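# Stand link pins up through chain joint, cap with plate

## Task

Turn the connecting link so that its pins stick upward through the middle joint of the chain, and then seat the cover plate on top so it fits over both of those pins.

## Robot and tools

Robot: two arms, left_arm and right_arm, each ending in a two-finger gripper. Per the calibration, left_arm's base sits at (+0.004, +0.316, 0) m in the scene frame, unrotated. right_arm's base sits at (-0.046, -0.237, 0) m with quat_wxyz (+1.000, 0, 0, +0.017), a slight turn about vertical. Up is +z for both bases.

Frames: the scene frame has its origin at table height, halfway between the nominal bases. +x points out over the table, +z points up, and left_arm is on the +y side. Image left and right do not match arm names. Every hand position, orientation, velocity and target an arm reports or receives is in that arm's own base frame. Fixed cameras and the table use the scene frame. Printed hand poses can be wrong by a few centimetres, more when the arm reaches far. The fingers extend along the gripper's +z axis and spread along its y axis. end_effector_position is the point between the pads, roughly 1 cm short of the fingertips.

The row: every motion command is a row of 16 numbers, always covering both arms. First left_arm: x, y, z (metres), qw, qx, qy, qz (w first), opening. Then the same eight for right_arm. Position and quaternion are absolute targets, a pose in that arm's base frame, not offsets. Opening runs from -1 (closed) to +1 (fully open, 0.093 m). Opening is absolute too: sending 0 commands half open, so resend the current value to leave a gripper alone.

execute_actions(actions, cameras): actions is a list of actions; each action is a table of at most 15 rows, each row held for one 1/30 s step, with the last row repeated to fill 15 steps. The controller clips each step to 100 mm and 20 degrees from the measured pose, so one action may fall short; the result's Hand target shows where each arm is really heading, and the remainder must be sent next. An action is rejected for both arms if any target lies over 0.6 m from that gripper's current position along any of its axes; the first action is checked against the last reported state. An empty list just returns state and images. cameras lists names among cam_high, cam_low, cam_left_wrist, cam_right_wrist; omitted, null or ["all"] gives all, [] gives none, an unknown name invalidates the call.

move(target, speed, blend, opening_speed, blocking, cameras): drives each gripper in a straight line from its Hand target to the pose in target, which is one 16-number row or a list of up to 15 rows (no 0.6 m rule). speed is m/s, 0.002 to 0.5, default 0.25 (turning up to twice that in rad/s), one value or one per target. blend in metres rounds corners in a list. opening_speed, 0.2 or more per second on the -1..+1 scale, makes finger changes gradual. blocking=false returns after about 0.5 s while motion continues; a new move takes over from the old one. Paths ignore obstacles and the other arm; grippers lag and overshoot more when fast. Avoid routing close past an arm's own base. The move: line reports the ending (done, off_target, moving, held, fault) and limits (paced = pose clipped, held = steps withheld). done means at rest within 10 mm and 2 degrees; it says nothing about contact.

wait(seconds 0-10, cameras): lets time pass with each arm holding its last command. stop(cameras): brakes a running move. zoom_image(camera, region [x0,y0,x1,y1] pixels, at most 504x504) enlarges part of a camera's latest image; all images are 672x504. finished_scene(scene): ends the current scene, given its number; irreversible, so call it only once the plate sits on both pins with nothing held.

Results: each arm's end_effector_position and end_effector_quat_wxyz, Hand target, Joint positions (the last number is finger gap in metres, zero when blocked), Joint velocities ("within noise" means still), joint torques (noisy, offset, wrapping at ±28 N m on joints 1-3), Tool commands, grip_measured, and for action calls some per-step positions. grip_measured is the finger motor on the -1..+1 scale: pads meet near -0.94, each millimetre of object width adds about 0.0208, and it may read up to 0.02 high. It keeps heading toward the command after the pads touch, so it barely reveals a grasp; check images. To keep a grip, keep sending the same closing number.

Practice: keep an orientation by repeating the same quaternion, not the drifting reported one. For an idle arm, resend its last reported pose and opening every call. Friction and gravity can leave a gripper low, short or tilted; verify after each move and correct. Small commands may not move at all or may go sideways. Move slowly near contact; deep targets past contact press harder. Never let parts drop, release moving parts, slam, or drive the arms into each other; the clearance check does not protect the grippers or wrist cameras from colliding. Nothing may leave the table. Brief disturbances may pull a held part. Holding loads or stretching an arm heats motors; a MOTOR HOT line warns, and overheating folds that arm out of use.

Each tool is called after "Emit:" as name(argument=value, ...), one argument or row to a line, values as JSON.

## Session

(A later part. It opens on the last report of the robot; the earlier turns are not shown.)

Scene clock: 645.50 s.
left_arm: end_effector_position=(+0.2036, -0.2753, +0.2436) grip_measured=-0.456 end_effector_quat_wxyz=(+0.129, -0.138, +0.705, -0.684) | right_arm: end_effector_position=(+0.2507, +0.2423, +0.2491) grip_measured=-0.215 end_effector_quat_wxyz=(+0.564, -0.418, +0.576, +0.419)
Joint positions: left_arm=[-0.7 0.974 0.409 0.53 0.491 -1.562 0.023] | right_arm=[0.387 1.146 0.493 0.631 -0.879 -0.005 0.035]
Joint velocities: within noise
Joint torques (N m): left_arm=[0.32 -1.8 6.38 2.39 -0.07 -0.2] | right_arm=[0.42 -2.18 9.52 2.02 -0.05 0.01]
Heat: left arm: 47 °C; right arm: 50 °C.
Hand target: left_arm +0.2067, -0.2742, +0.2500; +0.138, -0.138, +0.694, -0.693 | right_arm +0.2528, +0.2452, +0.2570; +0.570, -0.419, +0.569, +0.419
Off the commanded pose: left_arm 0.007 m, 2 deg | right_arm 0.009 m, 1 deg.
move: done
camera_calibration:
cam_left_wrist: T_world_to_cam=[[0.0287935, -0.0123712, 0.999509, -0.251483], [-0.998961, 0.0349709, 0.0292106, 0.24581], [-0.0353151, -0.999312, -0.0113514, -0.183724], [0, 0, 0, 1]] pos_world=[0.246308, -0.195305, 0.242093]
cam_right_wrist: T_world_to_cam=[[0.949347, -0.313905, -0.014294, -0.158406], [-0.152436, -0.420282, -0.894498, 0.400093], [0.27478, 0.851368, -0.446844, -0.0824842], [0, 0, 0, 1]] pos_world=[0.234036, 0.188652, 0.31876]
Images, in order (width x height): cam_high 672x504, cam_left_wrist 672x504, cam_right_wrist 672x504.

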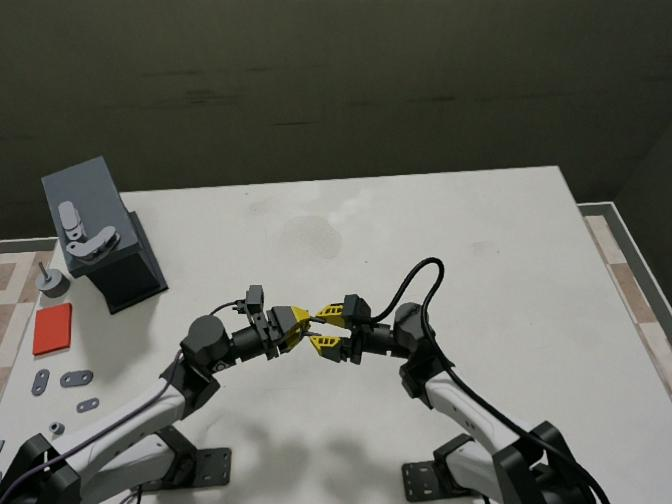

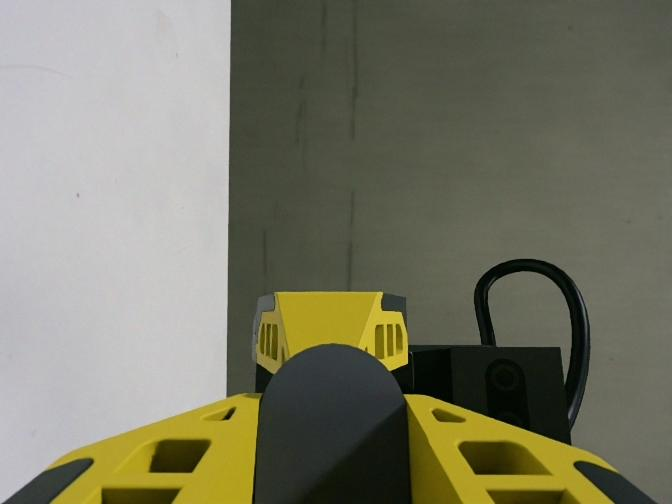

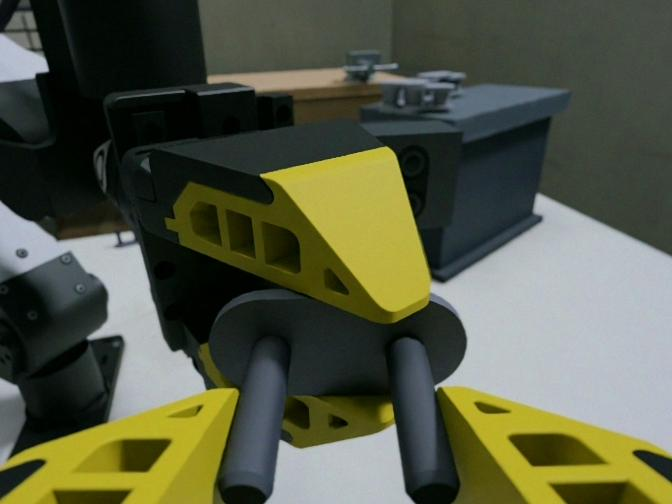

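Emit:
move(
  target=[
    [0.2069,-0.2743,0.25,0.138,-0.138,0.6936,-0.6936,-0.75,0.2530,0.2455,0.2570,0.5695,-0.4193,0.5695,0.4193,-0.8],
    [0.2069,-0.2743,0.25,0.138,-0.138,0.6936,-0.6936,0.0,0.2530,0.2455,0.2570,0.5695,-0.4193,0.5695,0.4193,-0.8],
  ],
  speed=0.04,
  opening_speed=0.5,
  cameras=["cam_right_wrist","cam_high","cam_left_wrist"],
)

Scene clock: 660.13 s.
left_arm: end_effector_position=(+0.2038, -0.2753, +0.2479) grip_measured=-0.002 end_effector_quat_wxyz=(+0.133, -0.134, +0.699, -0.689) | right_arm: end_effector_position=(+0.2507, +0.2423, +0.2491) grip_measured=-0.215 end_effector_quat_wxyz=(+0.564, -0.418, +0.576, +0.419)
Joint positions: left_arm=[-0.7 0.974 0.409 0.549 0.491 -1.562 0.045] | right_arm=[0.387 1.146 0.493 0.631 -0.879 -0.005 0.035]
Joint velocities: within noise
Joint torques (N m): left_arm=[0.34 -1.69 6.37 2.2 -0.07 -0.2] | right_arm=[0.17 -2.1 9.72 2.13 -0.04 0.06]
Heat: left arm: 47 °C; right arm: 50 °C.
Hand target: left_arm +0.2068, -0.2743, +0.2500; +0.138, -0.138, +0.694, -0.693 | right_arm +0.2528, +0.2453, +0.2570; +0.570, -0.419, +0.569, +0.419
Off the commanded pose: left_arm 0.004 m, 1 deg | right_arm 0.009 m, 1 deg.
move: done
camera_calibration:
cam_left_wrist: T_world_to_cam=[[0.0142646, 0.000297955, 0.999898, -0.24946], [-0.999291, 0.0348564, 0.0142456, 0.249575], [-0.0348486, -0.999392, 0.000794957, -0.186846], [0, 0, 0, 1]] pos_world=[0.246445, -0.195357, 0.246028]
cam_right_wrist: T_world_to_cam=[[0.949347, -0.313905, -0.014294, -0.158406], [-0.152436, -0.420282, -0.894498, 0.400093], [0.27478, 0.851368, -0.446844, -0.0824842], [0, 0, 0, 1]] pos_world=[0.234036, 0.188652, 0.31876]
Images, in order (width x height): cam_high 672x504, cam_left_wrist 672x504, cam_right_wrist 672x504.

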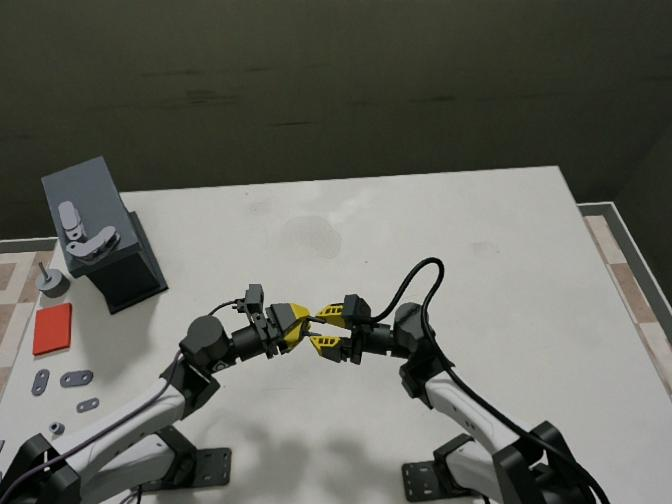

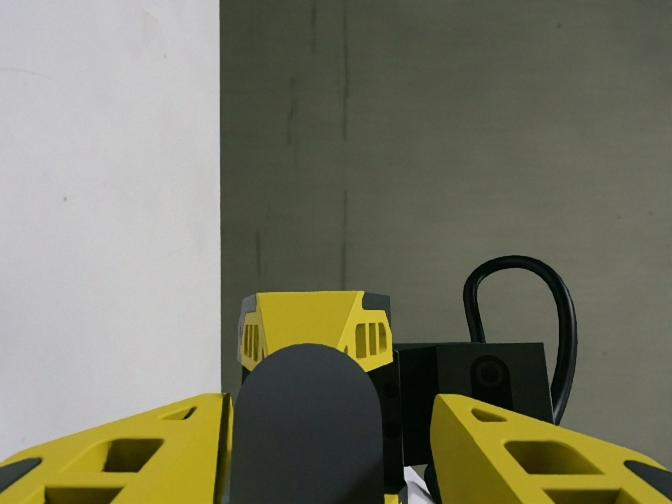

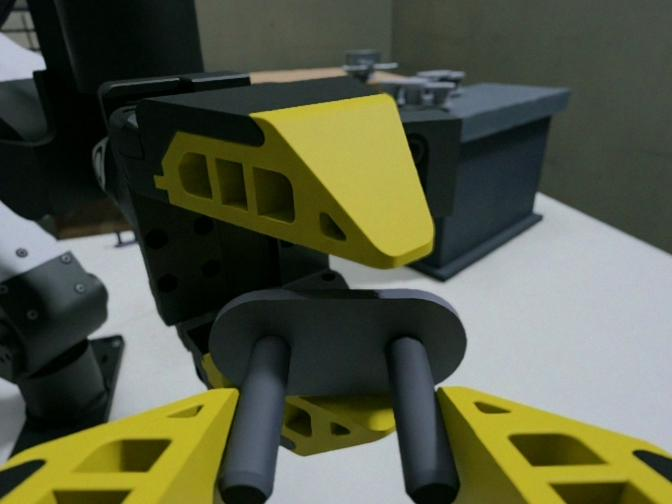

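Emit:
move(
  target=[
    [0.2069,-0.2743,0.246,0.138,-0.138,0.6936,-0.6936,0.2,0.2530,0.2455,0.2570,0.5695,-0.4193,0.5695,0.4193,-0.8],
    [0.168,-0.185,0.246,0.138,-0.138,0.6936,-0.6936,0.2,0.2530,0.2455,0.2570,0.5695,-0.4193,0.5695,0.4193,-0.8],
    [0.20,-0.02,0.25,0.45,0,0.893,0,0.2,0.2530,0.2455,0.2570,0.5695,-0.4193,0.5695,0.4193,-0.8],
  ],
  speed=[0.04,0.06,0.25],
  cameras=["cam_right_wrist","cam_high","cam_low"],
)

Emit:
zoom_image(
  camera="cam_high",
  region=[230, 270, 450, 400],
)

Scene clock: 675.00 s.
left_arm: end_effector_position=(+0.1973, -0.0205, +0.2412) grip_measured=+0.198 end_effector_quat_wxyz=(+0.433, -0.002, +0.901, -0.003) | right_arm: end_effector_position=(+0.2507, +0.2423, +0.2491) grip_measured=-0.215 end_effector_quat_wxyz=(+0.564, -0.418, +0.576, +0.419)
Joint positions: left_arm=[-0.292 0.581 0.908 -1.023 -0.222 -0.193 0.055] | right_arm=[0.387 1.146 0.493 0.631 -0.879 -0.005 0.035]
Joint velocities: within noise
Joint torques (N m): left_arm=[-0.98 0.62 6.42 1.97 -0.27 -0.06] | right_arm=[0.38 -2.14 9.54 2.02 0.03 0.06]
Heat: left arm: 47 °C; right arm: 50 °C.
Hand target: left_arm +0.1997, -0.0200, +0.2500; +0.450, +0.000, +0.893, +0.000 | right_arm +0.2528, +0.2453, +0.2570; +0.570, -0.419, +0.569, +0.419
Off the commanded pose: left_arm 0.009 m, 2 deg | right_arm 0.009 m, 1 deg.
move: done
camera_calibration:
cam_right_wrist: T_world_to_cam=[[0.949347, -0.313905, -0.014294, -0.158406], [-0.152436, -0.420282, -0.894498, 0.400093], [0.27478, 0.851368, -0.446844, -0.0824842], [0, 0, 0, 1]] pos_world=[0.234036, 0.188652, 0.31876]
Images, in order (width x height): cam_high 672x504, cam_low 672x504, cam_right_wrist 672x504.

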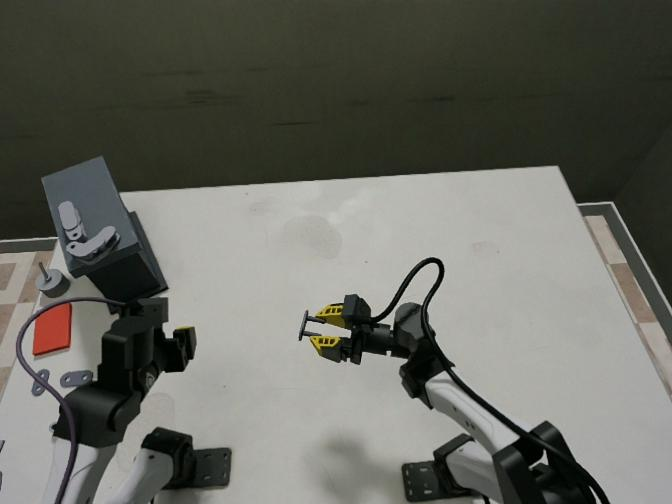

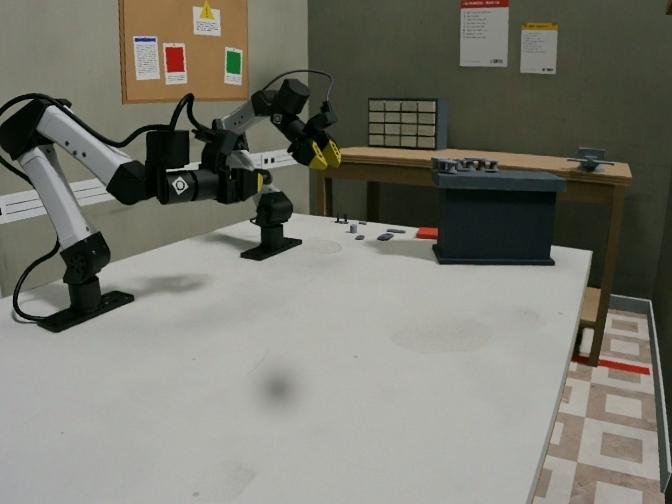

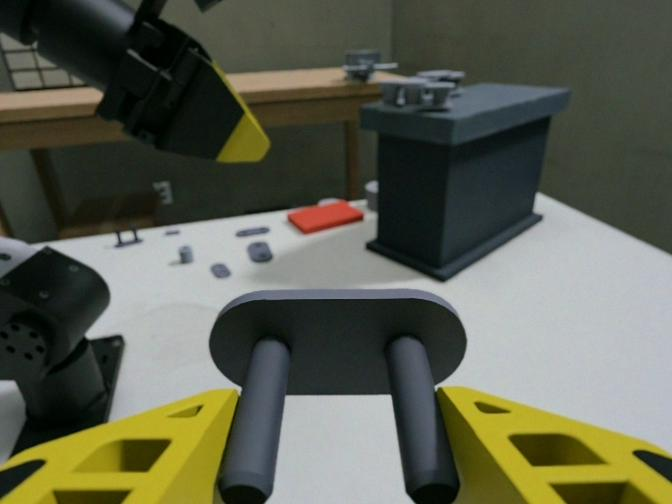

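Scaled by 2.291 from the camera's 672x504 image, which has a finer 960x720 frame.

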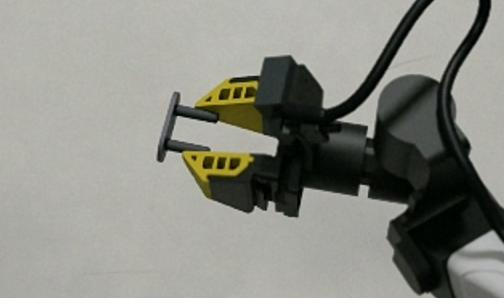

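Emit:
move(
  target=[
    [0.20,-0.02,0.25,0.45,0,0.893,0,0.2,0.22,0.20,0.22,0.3,-0.45,0.80,0.25,-0.8],
    [0.20,-0.02,0.25,0.45,0,0.893,0,0.2,0.195,0.2605,0.12,0,0.017,0.9999,0,-0.8],
    [0.20,-0.02,0.25,0.45,0,0.893,0,0.2,0.195,0.2605,0.055,0,0.017,0.9999,0,-0.8],
  ],
  speed=[0.2,0.2,0.1],
  cameras=["cam_right_wrist","cam_high","cam_low"],
)

Emit:
zoom_image(
  camera="cam_low",
  region=[140, 180, 300, 300],
)

Scene clock: 697.97 s.
left_arm: end_effector_position=(+0.1974, -0.0203, +0.2412) grip_measured=+0.198 end_effector_quat_wxyz=(+0.433, -0.002, +0.901, -0.003) | right_arm: end_effector_position=(+0.1972, +0.2566, +0.0589) grip_measured=-0.215 end_effector_quat_wxyz=(+0.003, +0.017, +1.000, -0.004)
Joint positions: left_arm=[-0.292 0.581 0.908 -1.023 -0.224 -0.192 0.055] | right_arm=[0.921 1.806 1.289 -1.056 0.01 0.955 0.035]
Joint velocities: within noise
Joint torques (N m): left_arm=[-0.96 0.62 6.43 1.97 -0.26 -0.07] | right_arm=[0.16 -7.23 5.74 0.53 -0.01 0.06]
Heat: left arm: 48 °C; right arm: 51 °C.
Hand target: left_arm +0.1997, -0.0200, +0.2500; +0.450, +0.000, +0.893, +0.000 | right_arm +0.1950, +0.2604, +0.0550; +0.000, +0.017, +1.000, +0.000
Off the commanded pose: left_arm 0.009 m, 2 deg | right_arm 0.006 m, 1 deg.
move: done
camera_calibration:
cam_right_wrist: T_world_to_cam=[[-0.0379435, -0.999049, 0.0214799, 0.262595], [-0.902465, 0.0434895, 0.428562, 0.178832], [-0.429088, -0.00312375, -0.903257, 0.219969], [0, 0, 0, 1]] pos_world=[0.265739, 0.255255, 0.116407]
Images, in order (width x height): cam_high 672x504, cam_low 672x504, cam_right_wrist 672x504.

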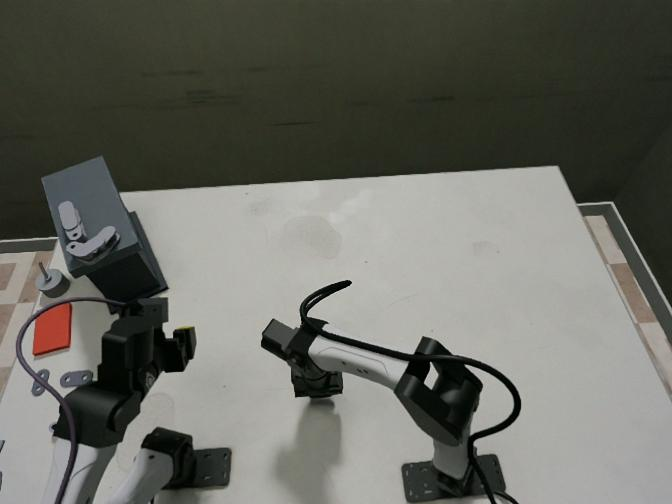

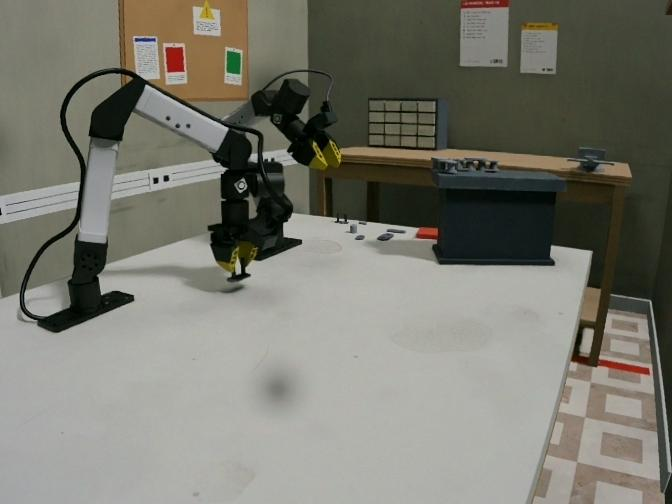

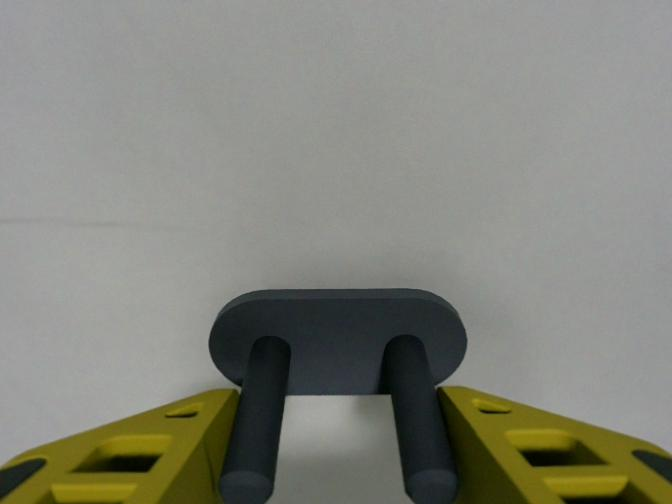

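Scaled by 3.150 from the camera's 672x504 image, which has a finer 960x720 frame.

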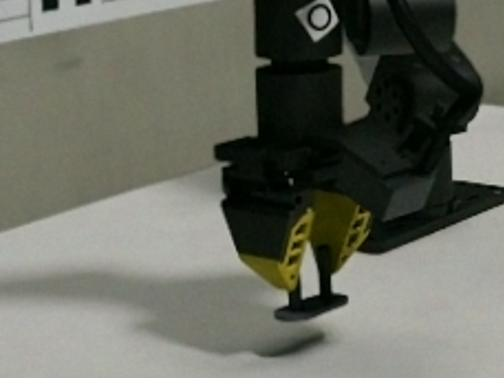

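Emit:
move(
  target=[0.20,-0.02,0.25,0.45,0,0.893,0,0.2,0.195,0.2605,0.030,0,0.017,0.9999,0,-0.8],
  speed=0.04,
  cameras=["cam_right_wrist","cam_low"],
)

Emit:
zoom_image(
  camera="cam_low",
  region=[180, 220, 300, 310],
)

Scene clock: 705.83 s.
left_arm: end_effector_position=(+0.1974, -0.0203, +0.2412) grip_measured=+0.198 end_effector_quat_wxyz=(+0.433, -0.002, +0.901, -0.003) | right_arm: end_effector_position=(+0.1977, +0.2573, +0.0349) grip_measured=-0.215 end_effector_quat_wxyz=(+0.004, +0.017, +1.000, -0.002)
Joint positions: left_arm=[-0.292 0.581 0.908 -1.023 -0.224 -0.192 0.055] | right_arm=[0.921 1.835 1.226 -0.96 0.009 0.955 0.035]
Joint velocities: within noise
Joint torques (N m): left_arm=[-0.98 0.61 6.41 1.97 -0.26 -0.07] | right_arm=[0.35 -7.12 5.48 0.55 -0.03 0.07]
Heat: left arm: 48 °C; right arm: 50 °C.
Hand target: left_arm +0.1997, -0.0200, +0.2500; +0.450, +0.000, +0.893, +0.000 | right_arm +0.1949, +0.2604, +0.0301; +0.000, +0.017, +1.000, +0.000
Off the commanded pose: left_arm 0.009 m, 2 deg | right_arm 0.006 m, 1 deg.
move: done
camera_calibration:
cam_right_wrist: T_world_to_cam=[[-0.0383603, -0.999094, 0.0184486, 0.264049], [-0.903209, 0.0425651, 0.427085, 0.18993], [-0.427483, -0.000279855, -0.904023, 0.197503], [0, 0, 0, 1]] pos_world=[0.266105, 0.255781, 0.0925593]
Images, in order (width x height): cam_low 672x504, cam_right_wrist 672x504.

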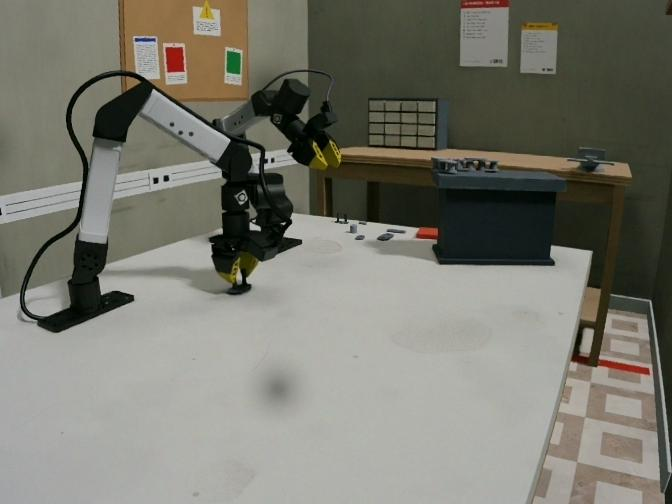

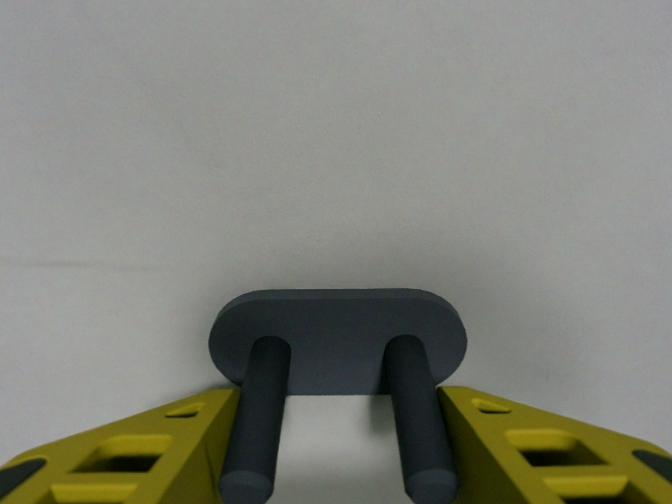

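Scaled by 4.200 from the camera's 672x504 image, which has a finer 960x720 frame.

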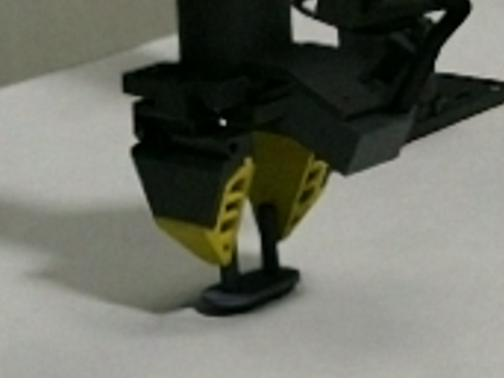

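Lower to contact and release.

Emit:
move(
  target=[
    [0.20,-0.02,0.25,0.45,0,0.893,0,0.2,0.195,0.2605,0.0245,0,0.017,0.9999,0,-0.8],
  ],
  speed=0.03,
  cameras=["cam_right_wrist","cam_low"],
)

Emit:
zoom_image(
  camera="cam_low",
  region=[180, 220, 300, 310],
)

Scene clock: 710.47 s.
left_arm: end_effector_position=(+0.1974, -0.0203, +0.2412) grip_measured=+0.198 end_effector_quat_wxyz=(+0.433, -0.002, +0.901, -0.003) | right_arm: end_effector_position=(+0.1977, +0.2575, +0.0310) grip_measured=-0.215 end_effector_quat_wxyz=(+0.004, +0.018, +1.000, -0.002)
Joint positions: left_arm=[-0.292 0.581 0.908 -1.023 -0.224 -0.192 0.055] | right_arm=[0.921 1.84 1.216 -0.944 0.009 0.956 0.035]
Joint velocities: within noise
Joint torques (N m): left_arm=[-0.98 0.62 6.43 1.97 -0.26 -0.07] | right_arm=[0.38 -6.98 5.09 0.62 -0.03 0.03]
Heat: left arm: 48 °C; right arm: 50 °C.
Hand target: left_arm +0.1997, -0.0200, +0.2500; +0.450, +0.000, +0.893, +0.000 | right_arm +0.1950, +0.2604, +0.0246; +0.000, +0.017, +1.000, +0.000
Off the commanded pose: left_arm 0.009 m, 2 deg | right_arm 0.008 m, 1 deg.
move: done
camera_calibration:
cam_right_wrist: T_world_to_cam=[[-0.0387437, -0.999094, 0.0176019, 0.264366], [-0.903261, 0.0425498, 0.426976, 0.191654], [-0.427339, 0.000643501, -0.904091, 0.193678], [0, 0, 0, 1]] pos_world=[0.266122, 0.255847, 0.0886181]
Images, in order (width x height): cam_low 672x504, cam_right_wrist 672x504.

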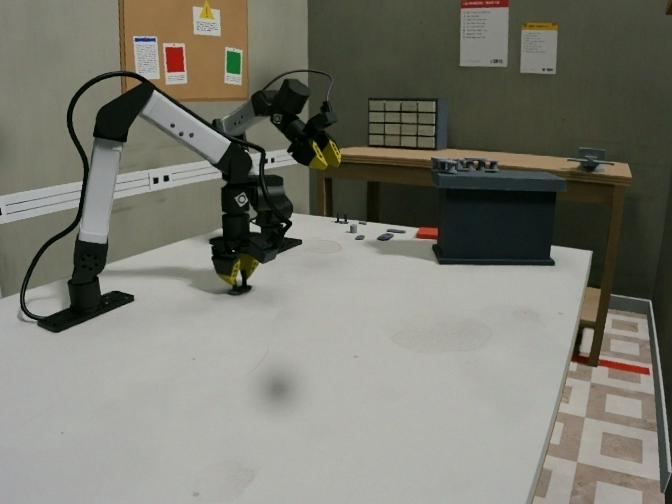

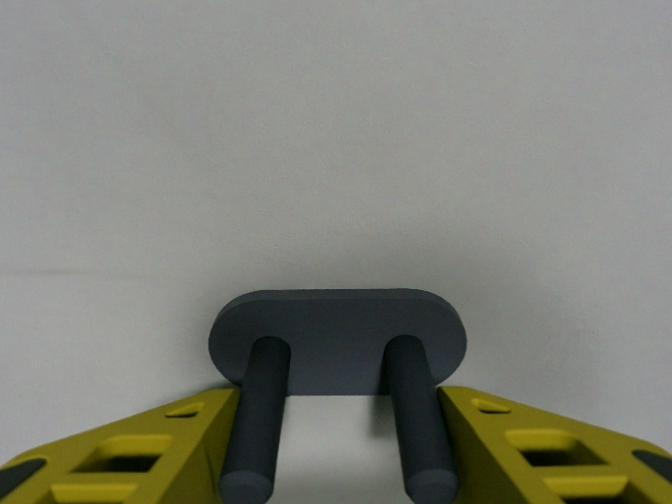

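Scaled by 4.200 from the camera's 672x504 image, which has a finer 960x720 frame.

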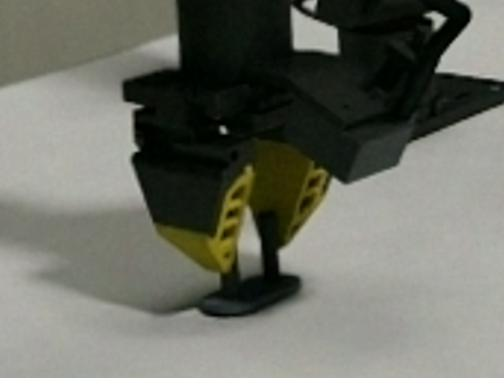

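Emit:
move(
  target=[
    [0.20,-0.02,0.25,0.45,0,0.893,0,0.2,0.1955,0.2603,0.0220,0,0.017,0.9999,0,-0.8],
    [0.20,-0.02,0.25,0.45,0,0.893,0,0.2,0.1955,0.2603,0.0220,0,0.017,0.9999,0,0.25],
    [0.20,-0.02,0.25,0.45,0,0.893,0,0.2,0.1955,0.2603,0.110,0,0.017,0.9999,0,0.25],
  ],
  speed=[0.03,0.05,0.06],
  opening_speed=0.5,
  cameras=["cam_right_wrist","cam_low"],
)

Emit:
zoom_image(
  camera="cam_low",
  region=[180, 220, 300, 310],
)

Scene clock: 725.03 s.
left_arm: end_effector_position=(+0.1974, -0.0203, +0.2412) grip_measured=+0.198 end_effector_quat_wxyz=(+0.433, -0.002, +0.901, -0.003) | right_arm: end_effector_position=(+0.1977, +0.2576, +0.0990) grip_measured=+0.249 end_effector_quat_wxyz=(-0.003, +0.018, +1.000, -0.011)
Joint positions: left_arm=[-0.292 0.581 0.908 -1.023 -0.224 -0.192 0.055] | right_arm=[0.921 1.797 1.44 -1.234 0.008 0.956 0.057]
Joint velocities: within noise
Joint torques (N m): left_arm=[-0.98 0.62 6.42 1.97 -0.26 -0.07] | right_arm=[0.12 -9.89 7.94 0.12 -0.04 0.03]
Heat: left arm: 48 °C; right arm: 49 °C.
Hand target: left_arm +0.1997, -0.0200, +0.2500; +0.450, +0.000, +0.893, +0.000 | right_arm +0.1954, +0.2601, +0.1098; +0.000, +0.017, +1.000, +0.000
Off the commanded pose: left_arm 0.009 m, 2 deg | right_arm 0.012 m, 1 deg.
move: off_target (right_arm)
camera_calibration:
cam_right_wrist: T_world_to_cam=[[-0.038364, -0.998619, 0.0358954, 0.261325], [-0.896996, 0.050246, 0.439173, 0.158155], [-0.44037, -0.0153496, -0.897685, 0.261196], [0, 0, 0, 1]] pos_world=[0.266913, 0.257027, 0.155634]
Images, in order (width x height): cam_low 672x504, cam_right_wrist 672x504.

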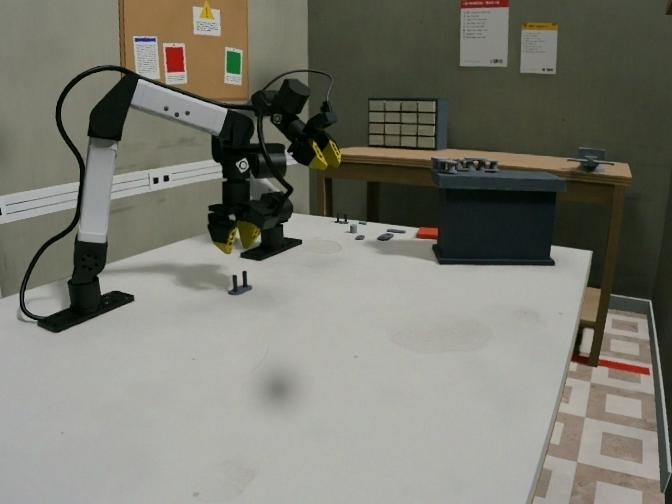

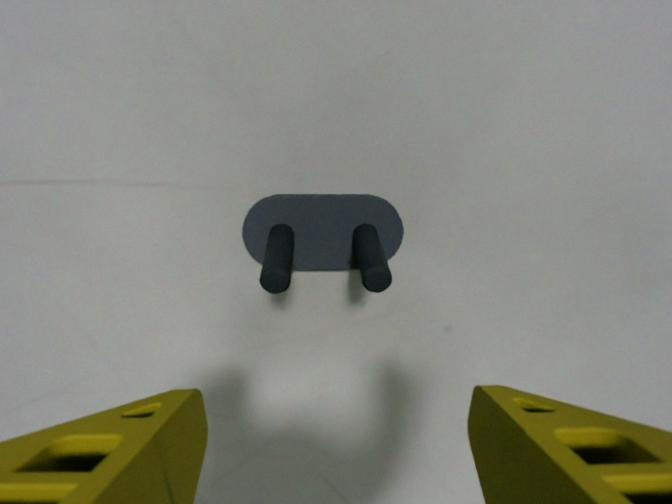

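Scaled by 4.200 from the camera's 672x504 image, which has a finer 960x720 frame.

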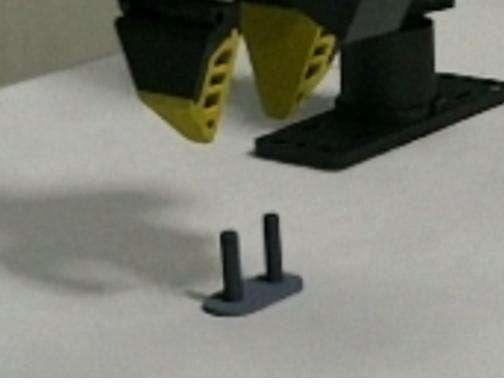

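Emit:
move(
  target=[
    [0.30,0.08,0.30,0.42,-0.08,0.90,0.05,0.1,0.1955,0.200,0.20,0.1,-0.3,0.92,0.1,0.25],
    [0.40,0.195,0.345,0.3159,-0.2287,0.9174,0.0788,0.1,0.20,0.02,0.26,0.5,0,0.866,0,0.3],
  ],
  speed=0.2,
  blend=0.02,
)

Scene clock: 758.00 s.
left_arm: end_effector_position=(+0.3993, +0.1881, +0.3414) grip_measured=+0.102 end_effector_quat_wxyz=(+0.311, -0.219, +0.922, +0.071) | right_arm: end_effector_position=(+0.1993, +0.0196, +0.2612) grip_measured=+0.298 end_effector_quat_wxyz=(+0.498, +0.002, +0.867, -0.002)
Joint positions: left_arm=[0.435 1.924 2.44 -1.437 -0.013 -0.026 0.05] | right_arm=[0.363 0.501 0.873 -0.931 0.317 0.191 0.06]
Joint velocities: within noise
Joint torques (N m): left_arm=[0.59 -7.69 7.32 1.47 -0.16 -0.29] | right_arm=[-1.03 1.4 5.75 2.16 -0.04 -0.12]
Heat: left arm: 48 °C; right arm: 50 °C.
Hand target: left_arm +0.3998, +0.1949, +0.3449; +0.316, -0.229, +0.917, +0.079 | right_arm +0.2000, +0.0200, +0.2600; +0.500, +0.000, +0.866, +0.000
Off the commanded pose: left_arm 0.008 m, 2 deg | right_arm 0.001 m, 0 deg.
move: done
camera_calibration:
cam_left_wrist: T_world_to_cam=[[0.453021, -0.891233, 0.0218334, -0.0194335], [-0.864754, -0.445252, -0.232276, 0.548177], [0.216733, 0.0863454, -0.972405, 0.310547], [0, 0, 0, 1]] pos_world=[0.415536, 0.199943, 0.42973]
cam_right_wrist: T_world_to_cam=[[-0.0189721, -0.999802, 0.00604691, 0.021818], [-0.82913, 0.012353, -0.558919, 0.348296], [0.558734, -0.0156175, -0.8292, 0.18692], [0, 0, 0, 1]] pos_world=[0.184757, 0.0204304, 0.349532]

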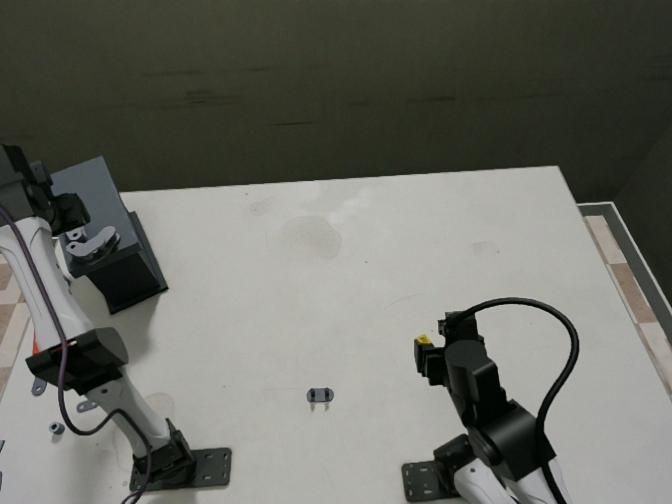

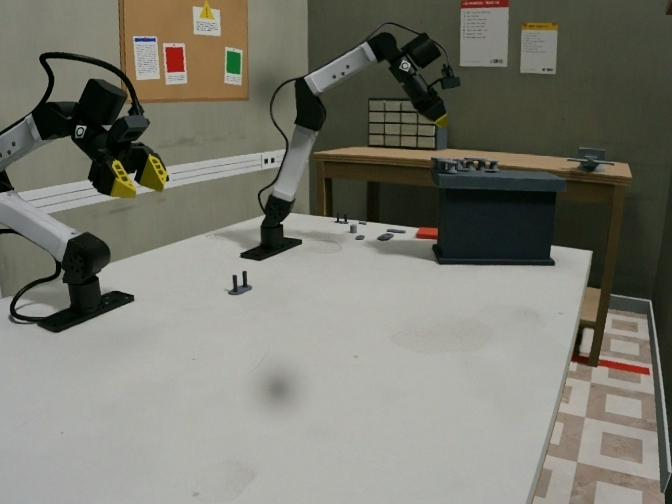

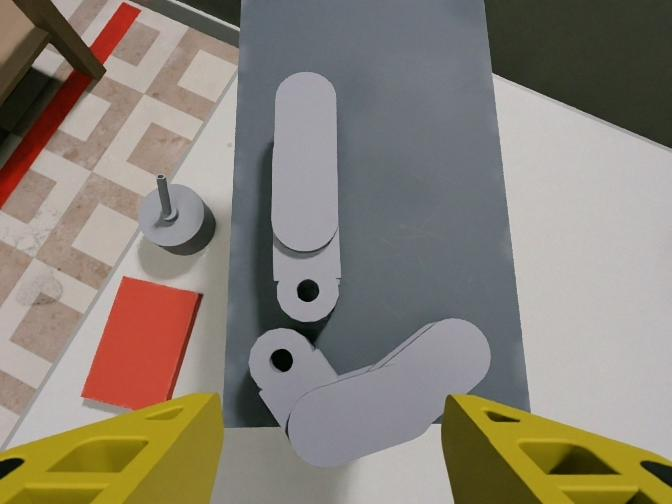

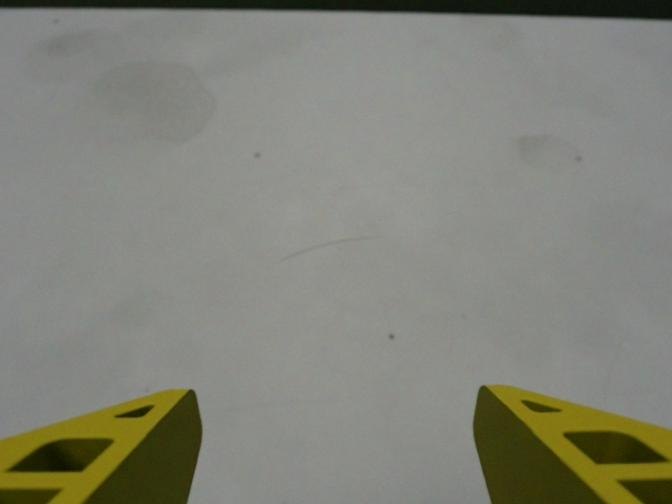

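Emit:
move(
  target=[
    [0.462,0.236,0.305,0.3635,-0.2243,0.8997,0.0906,0.0,0.20,0.02,0.26,0.5,0,0.866,0,0.3],
  ],
  speed=0.12,
  cameras=["cam_left_wrist"],
)

Scene clock: 777.63 s.
left_arm: end_effector_position=(+0.4584, +0.2296, +0.3072) grip_measured=+0.002 end_effector_quat_wxyz=(+0.360, -0.225, +0.901, +0.086) | right_arm: end_effector_position=(+0.1994, +0.0197, +0.2614) grip_measured=+0.298 end_effector_quat_wxyz=(+0.498, +0.002, +0.867, -0.002)
Joint positions: left_arm=[0.46 2 2.301 -1.114 -0.013 -0.024 0.045] | right_arm=[0.363 0.501 0.873 -0.93 0.317 0.19 0.06]
Joint velocities: within noise
Joint torques (N m): left_arm=[0.58 -9.66 5.57 1.85 -0.03 -0.07] | right_arm=[-0.96 1.47 5.82 2.14 -0.01 -0.08]
Heat: left arm: 46 °C; right arm: 49 °C.
Hand target: left_arm +0.4618, +0.2359, +0.3050; +0.363, -0.224, +0.900, +0.091 | right_arm +0.2000, +0.0201, +0.2600; +0.500, +0.000, +0.866, +0.000
Off the commanded pose: left_arm 0.008 m, 1 deg | right_arm 0.002 m, 0 deg.
move: done
camera_calibration:
cam_left_wrist: T_world_to_cam=[[0.471492, -0.88154, 0.0241295, -0.0198584], [-0.826901, -0.451446, -0.335309, 0.625583], [0.306482, 0.138143, -0.941799, 0.19852], [0, 0, 0, 1]] pos_world=[0.465815, 0.237487, 0.397208]
Images, in order (width x height): cam_left_wrist 672x504.

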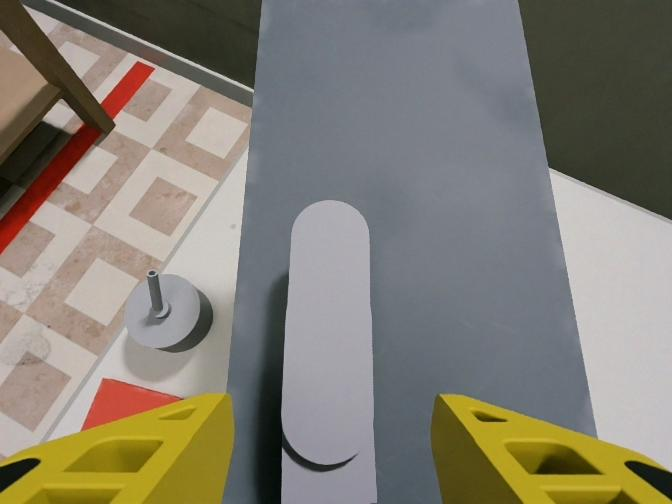

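Emit:
move(
  target=[
    [0.467,0.241,0.270,0.3635,-0.2243,0.8997,0.0906,0.0,0.20,0.02,0.26,0.5,0,0.866,0,0.3],
  ],
  speed=0.06,
  cameras=["cam_left_wrist","cam_low"],
)

Emit:
zoom_image(
  camera="cam_low",
  region=[400, 110, 520, 200],
)

Scene clock: 786.80 s.
left_arm: end_effector_position=(+0.4709, +0.2383, +0.2486) grip_measured=+0.002 end_effector_quat_wxyz=(+0.338, -0.227, +0.909, +0.082) | right_arm: end_effector_position=(+0.1994, +0.0197, +0.2614) grip_measured=+0.298 end_effector_quat_wxyz=(+0.498, +0.002, +0.867, -0.002)
Joint positions: left_arm=[0.464 2 2.077 -0.937 -0.013 -0.021 0.045] | right_arm=[0.363 0.501 0.873 -0.93 0.317 0.19 0.06]
Joint velocities: within noise
Joint torques (N m): left_arm=[0.64 -15.42 5.61 1.82 0.01 -0.07] | right_arm=[-0.92 1.33 5.74 2.16 0.03 -0.06]
Heat: left arm: 46 °C; right arm: 48 °C.
Hand target: left_arm +0.4667, +0.2407, +0.2700; +0.363, -0.224, +0.900, +0.091 | right_arm +0.2000, +0.0200, +0.2600; +0.500, +0.000, +0.866, +0.000
Off the commanded pose: left_arm 0.022 m, 3 deg | right_arm 0.002 m, 0 deg.
move: off_target (left_arm)
camera_calibration:
cam_left_wrist: T_world_to_cam=[[0.473887, -0.880348, 0.0204405, -0.01719], [-0.839435, -0.458634, -0.291554, 0.616929], [0.266043, 0.121005, -0.956336, 0.164966], [0, 0, 0, 1]] pos_world=[0.48213, 0.247849, 0.337982]
Images, in order (width x height): cam_low 672x504, cam_left_wrist 672x504.

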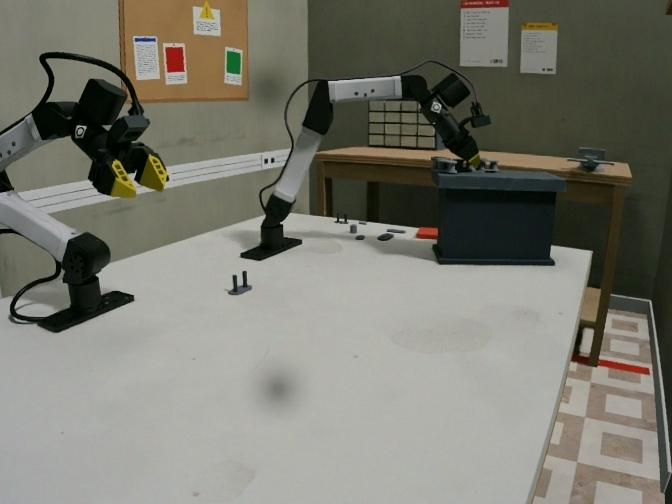

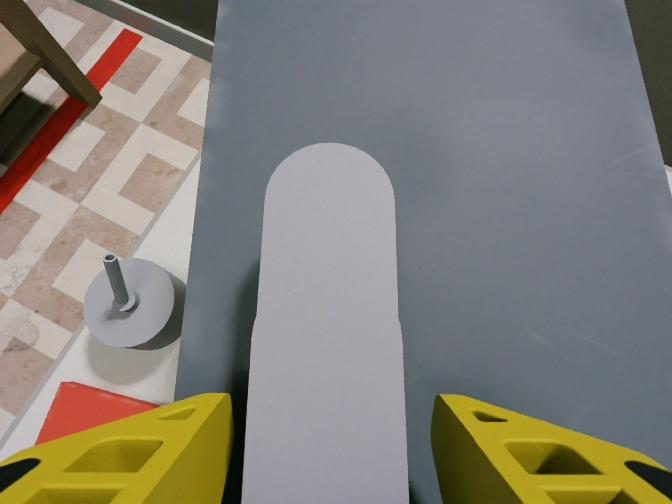

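Scaled by 4.200 from the camera's 672x504 image, which has a finer 960x720 frame.

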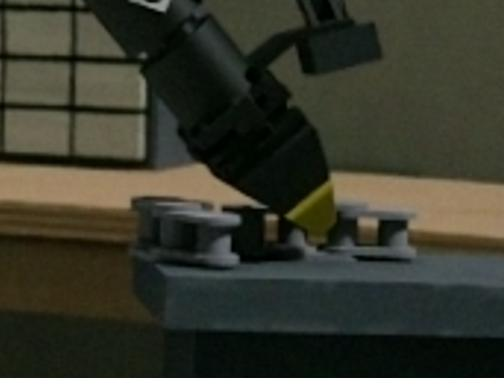

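Emit:
move(
  target=[
    [0.467,0.241,0.267,0.3635,-0.2243,0.8997,0.0906,0.0,0.20,0.02,0.26,0.5,0,0.866,0,0.3],
    [0.467,0.241,0.267,0.3635,-0.2243,0.8997,0.0906,-0.9,0.20,0.02,0.26,0.5,0,0.866,0,0.3],
    [0.455,0.235,0.330,0.3854,-0.2206,0.8910,0.0954,-0.9,0.20,0.02,0.26,0.5,0,0.866,0,0.3],
    [0.36,0.10,0.33,0.4,-0.05,0.91,0.03,-0.9,0.20,0.02,0.26,0.5,0,0.866,0,0.3],
  ],
  speed=[0.04,0.04,0.08,0.2],
  opening_speed=1,
)

Scene clock: 799.57 s.
left_arm: end_effector_position=(+0.3518, +0.1036, +0.3026) grip_measured=-0.456 end_effector_quat_wxyz=(+0.347, -0.067, +0.935, +0.025) | right_arm: end_effector_position=(+0.1994, +0.0197, +0.2614) grip_measured=+0.298 end_effector_quat_wxyz=(+0.498, +0.002, +0.867, -0.002)
Joint positions: left_arm=[0.346 1.437 1.655 -1.089 0.131 0.155 0.023] | right_arm=[0.363 0.501 0.873 -0.93 0.317 0.19 0.06]
Joint velocities: within noise
Joint torques (N m): left_arm=[-0.73 -9.54 6.32 2.31 0.3 -0.05] | right_arm=[-0.87 1.7 5.7 2.18 0.03 -0.08]
Heat: left arm: 47 °C; right arm: 48 °C.
Hand target: left_arm +0.3581, +0.0996, +0.3303; +0.401, -0.050, +0.914, +0.031 | right_arm +0.2000, +0.0200, +0.2600; +0.500, +0.000, +0.866, +0.000
Off the commanded pose: left_arm 0.029 m, 7 deg | right_arm 0.002 m, 0 deg.
move: off_target (left_arm); target 2's new opening was sent with left_arm's hand 0.024 m and 3 deg from that target
camera_calibration:
cam_left_wrist: T_world_to_cam=[[0.14848, -0.988794, 0.0154678, 0.0467292], [-0.945559, -0.146534, -0.290597, 0.475643], [0.289608, 0.0285223, -0.95672, 0.266043], [0, 0, 0, 1]] pos_world=[0.365762, 0.108315, 0.392026]
cam_right_wrist: T_world_to_cam=[[-0.0184604, -0.999812, 0.00590447, 0.0218508], [-0.828779, 0.0119986, -0.559448, 0.348517], [0.559272, -0.0152211, -0.828844, 0.186784], [0, 0, 0, 1]] pos_world=[0.184783, 0.020508, 0.349663]

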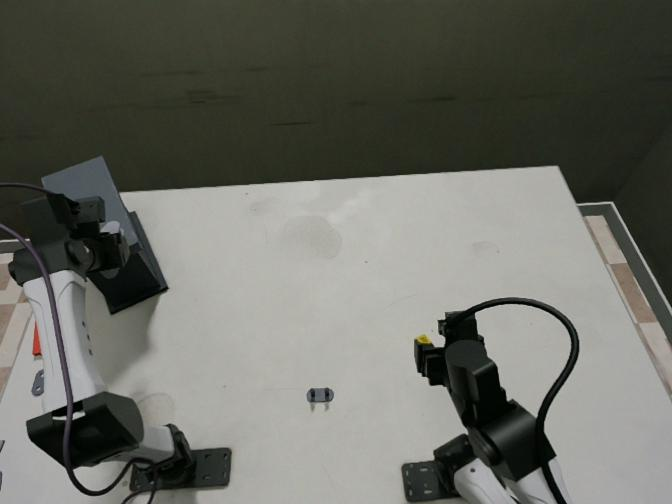

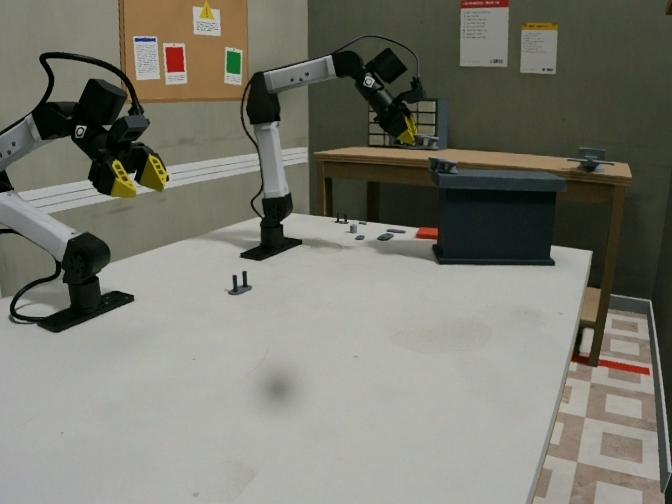

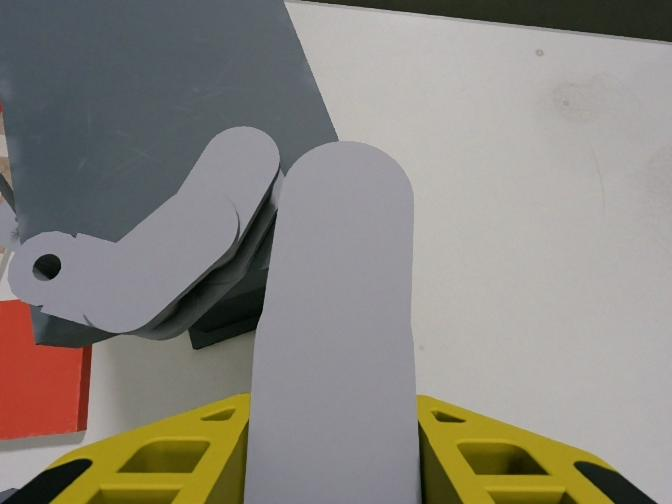

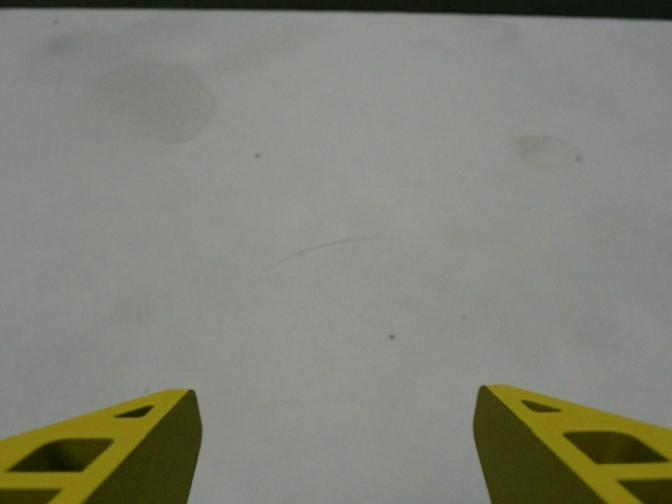

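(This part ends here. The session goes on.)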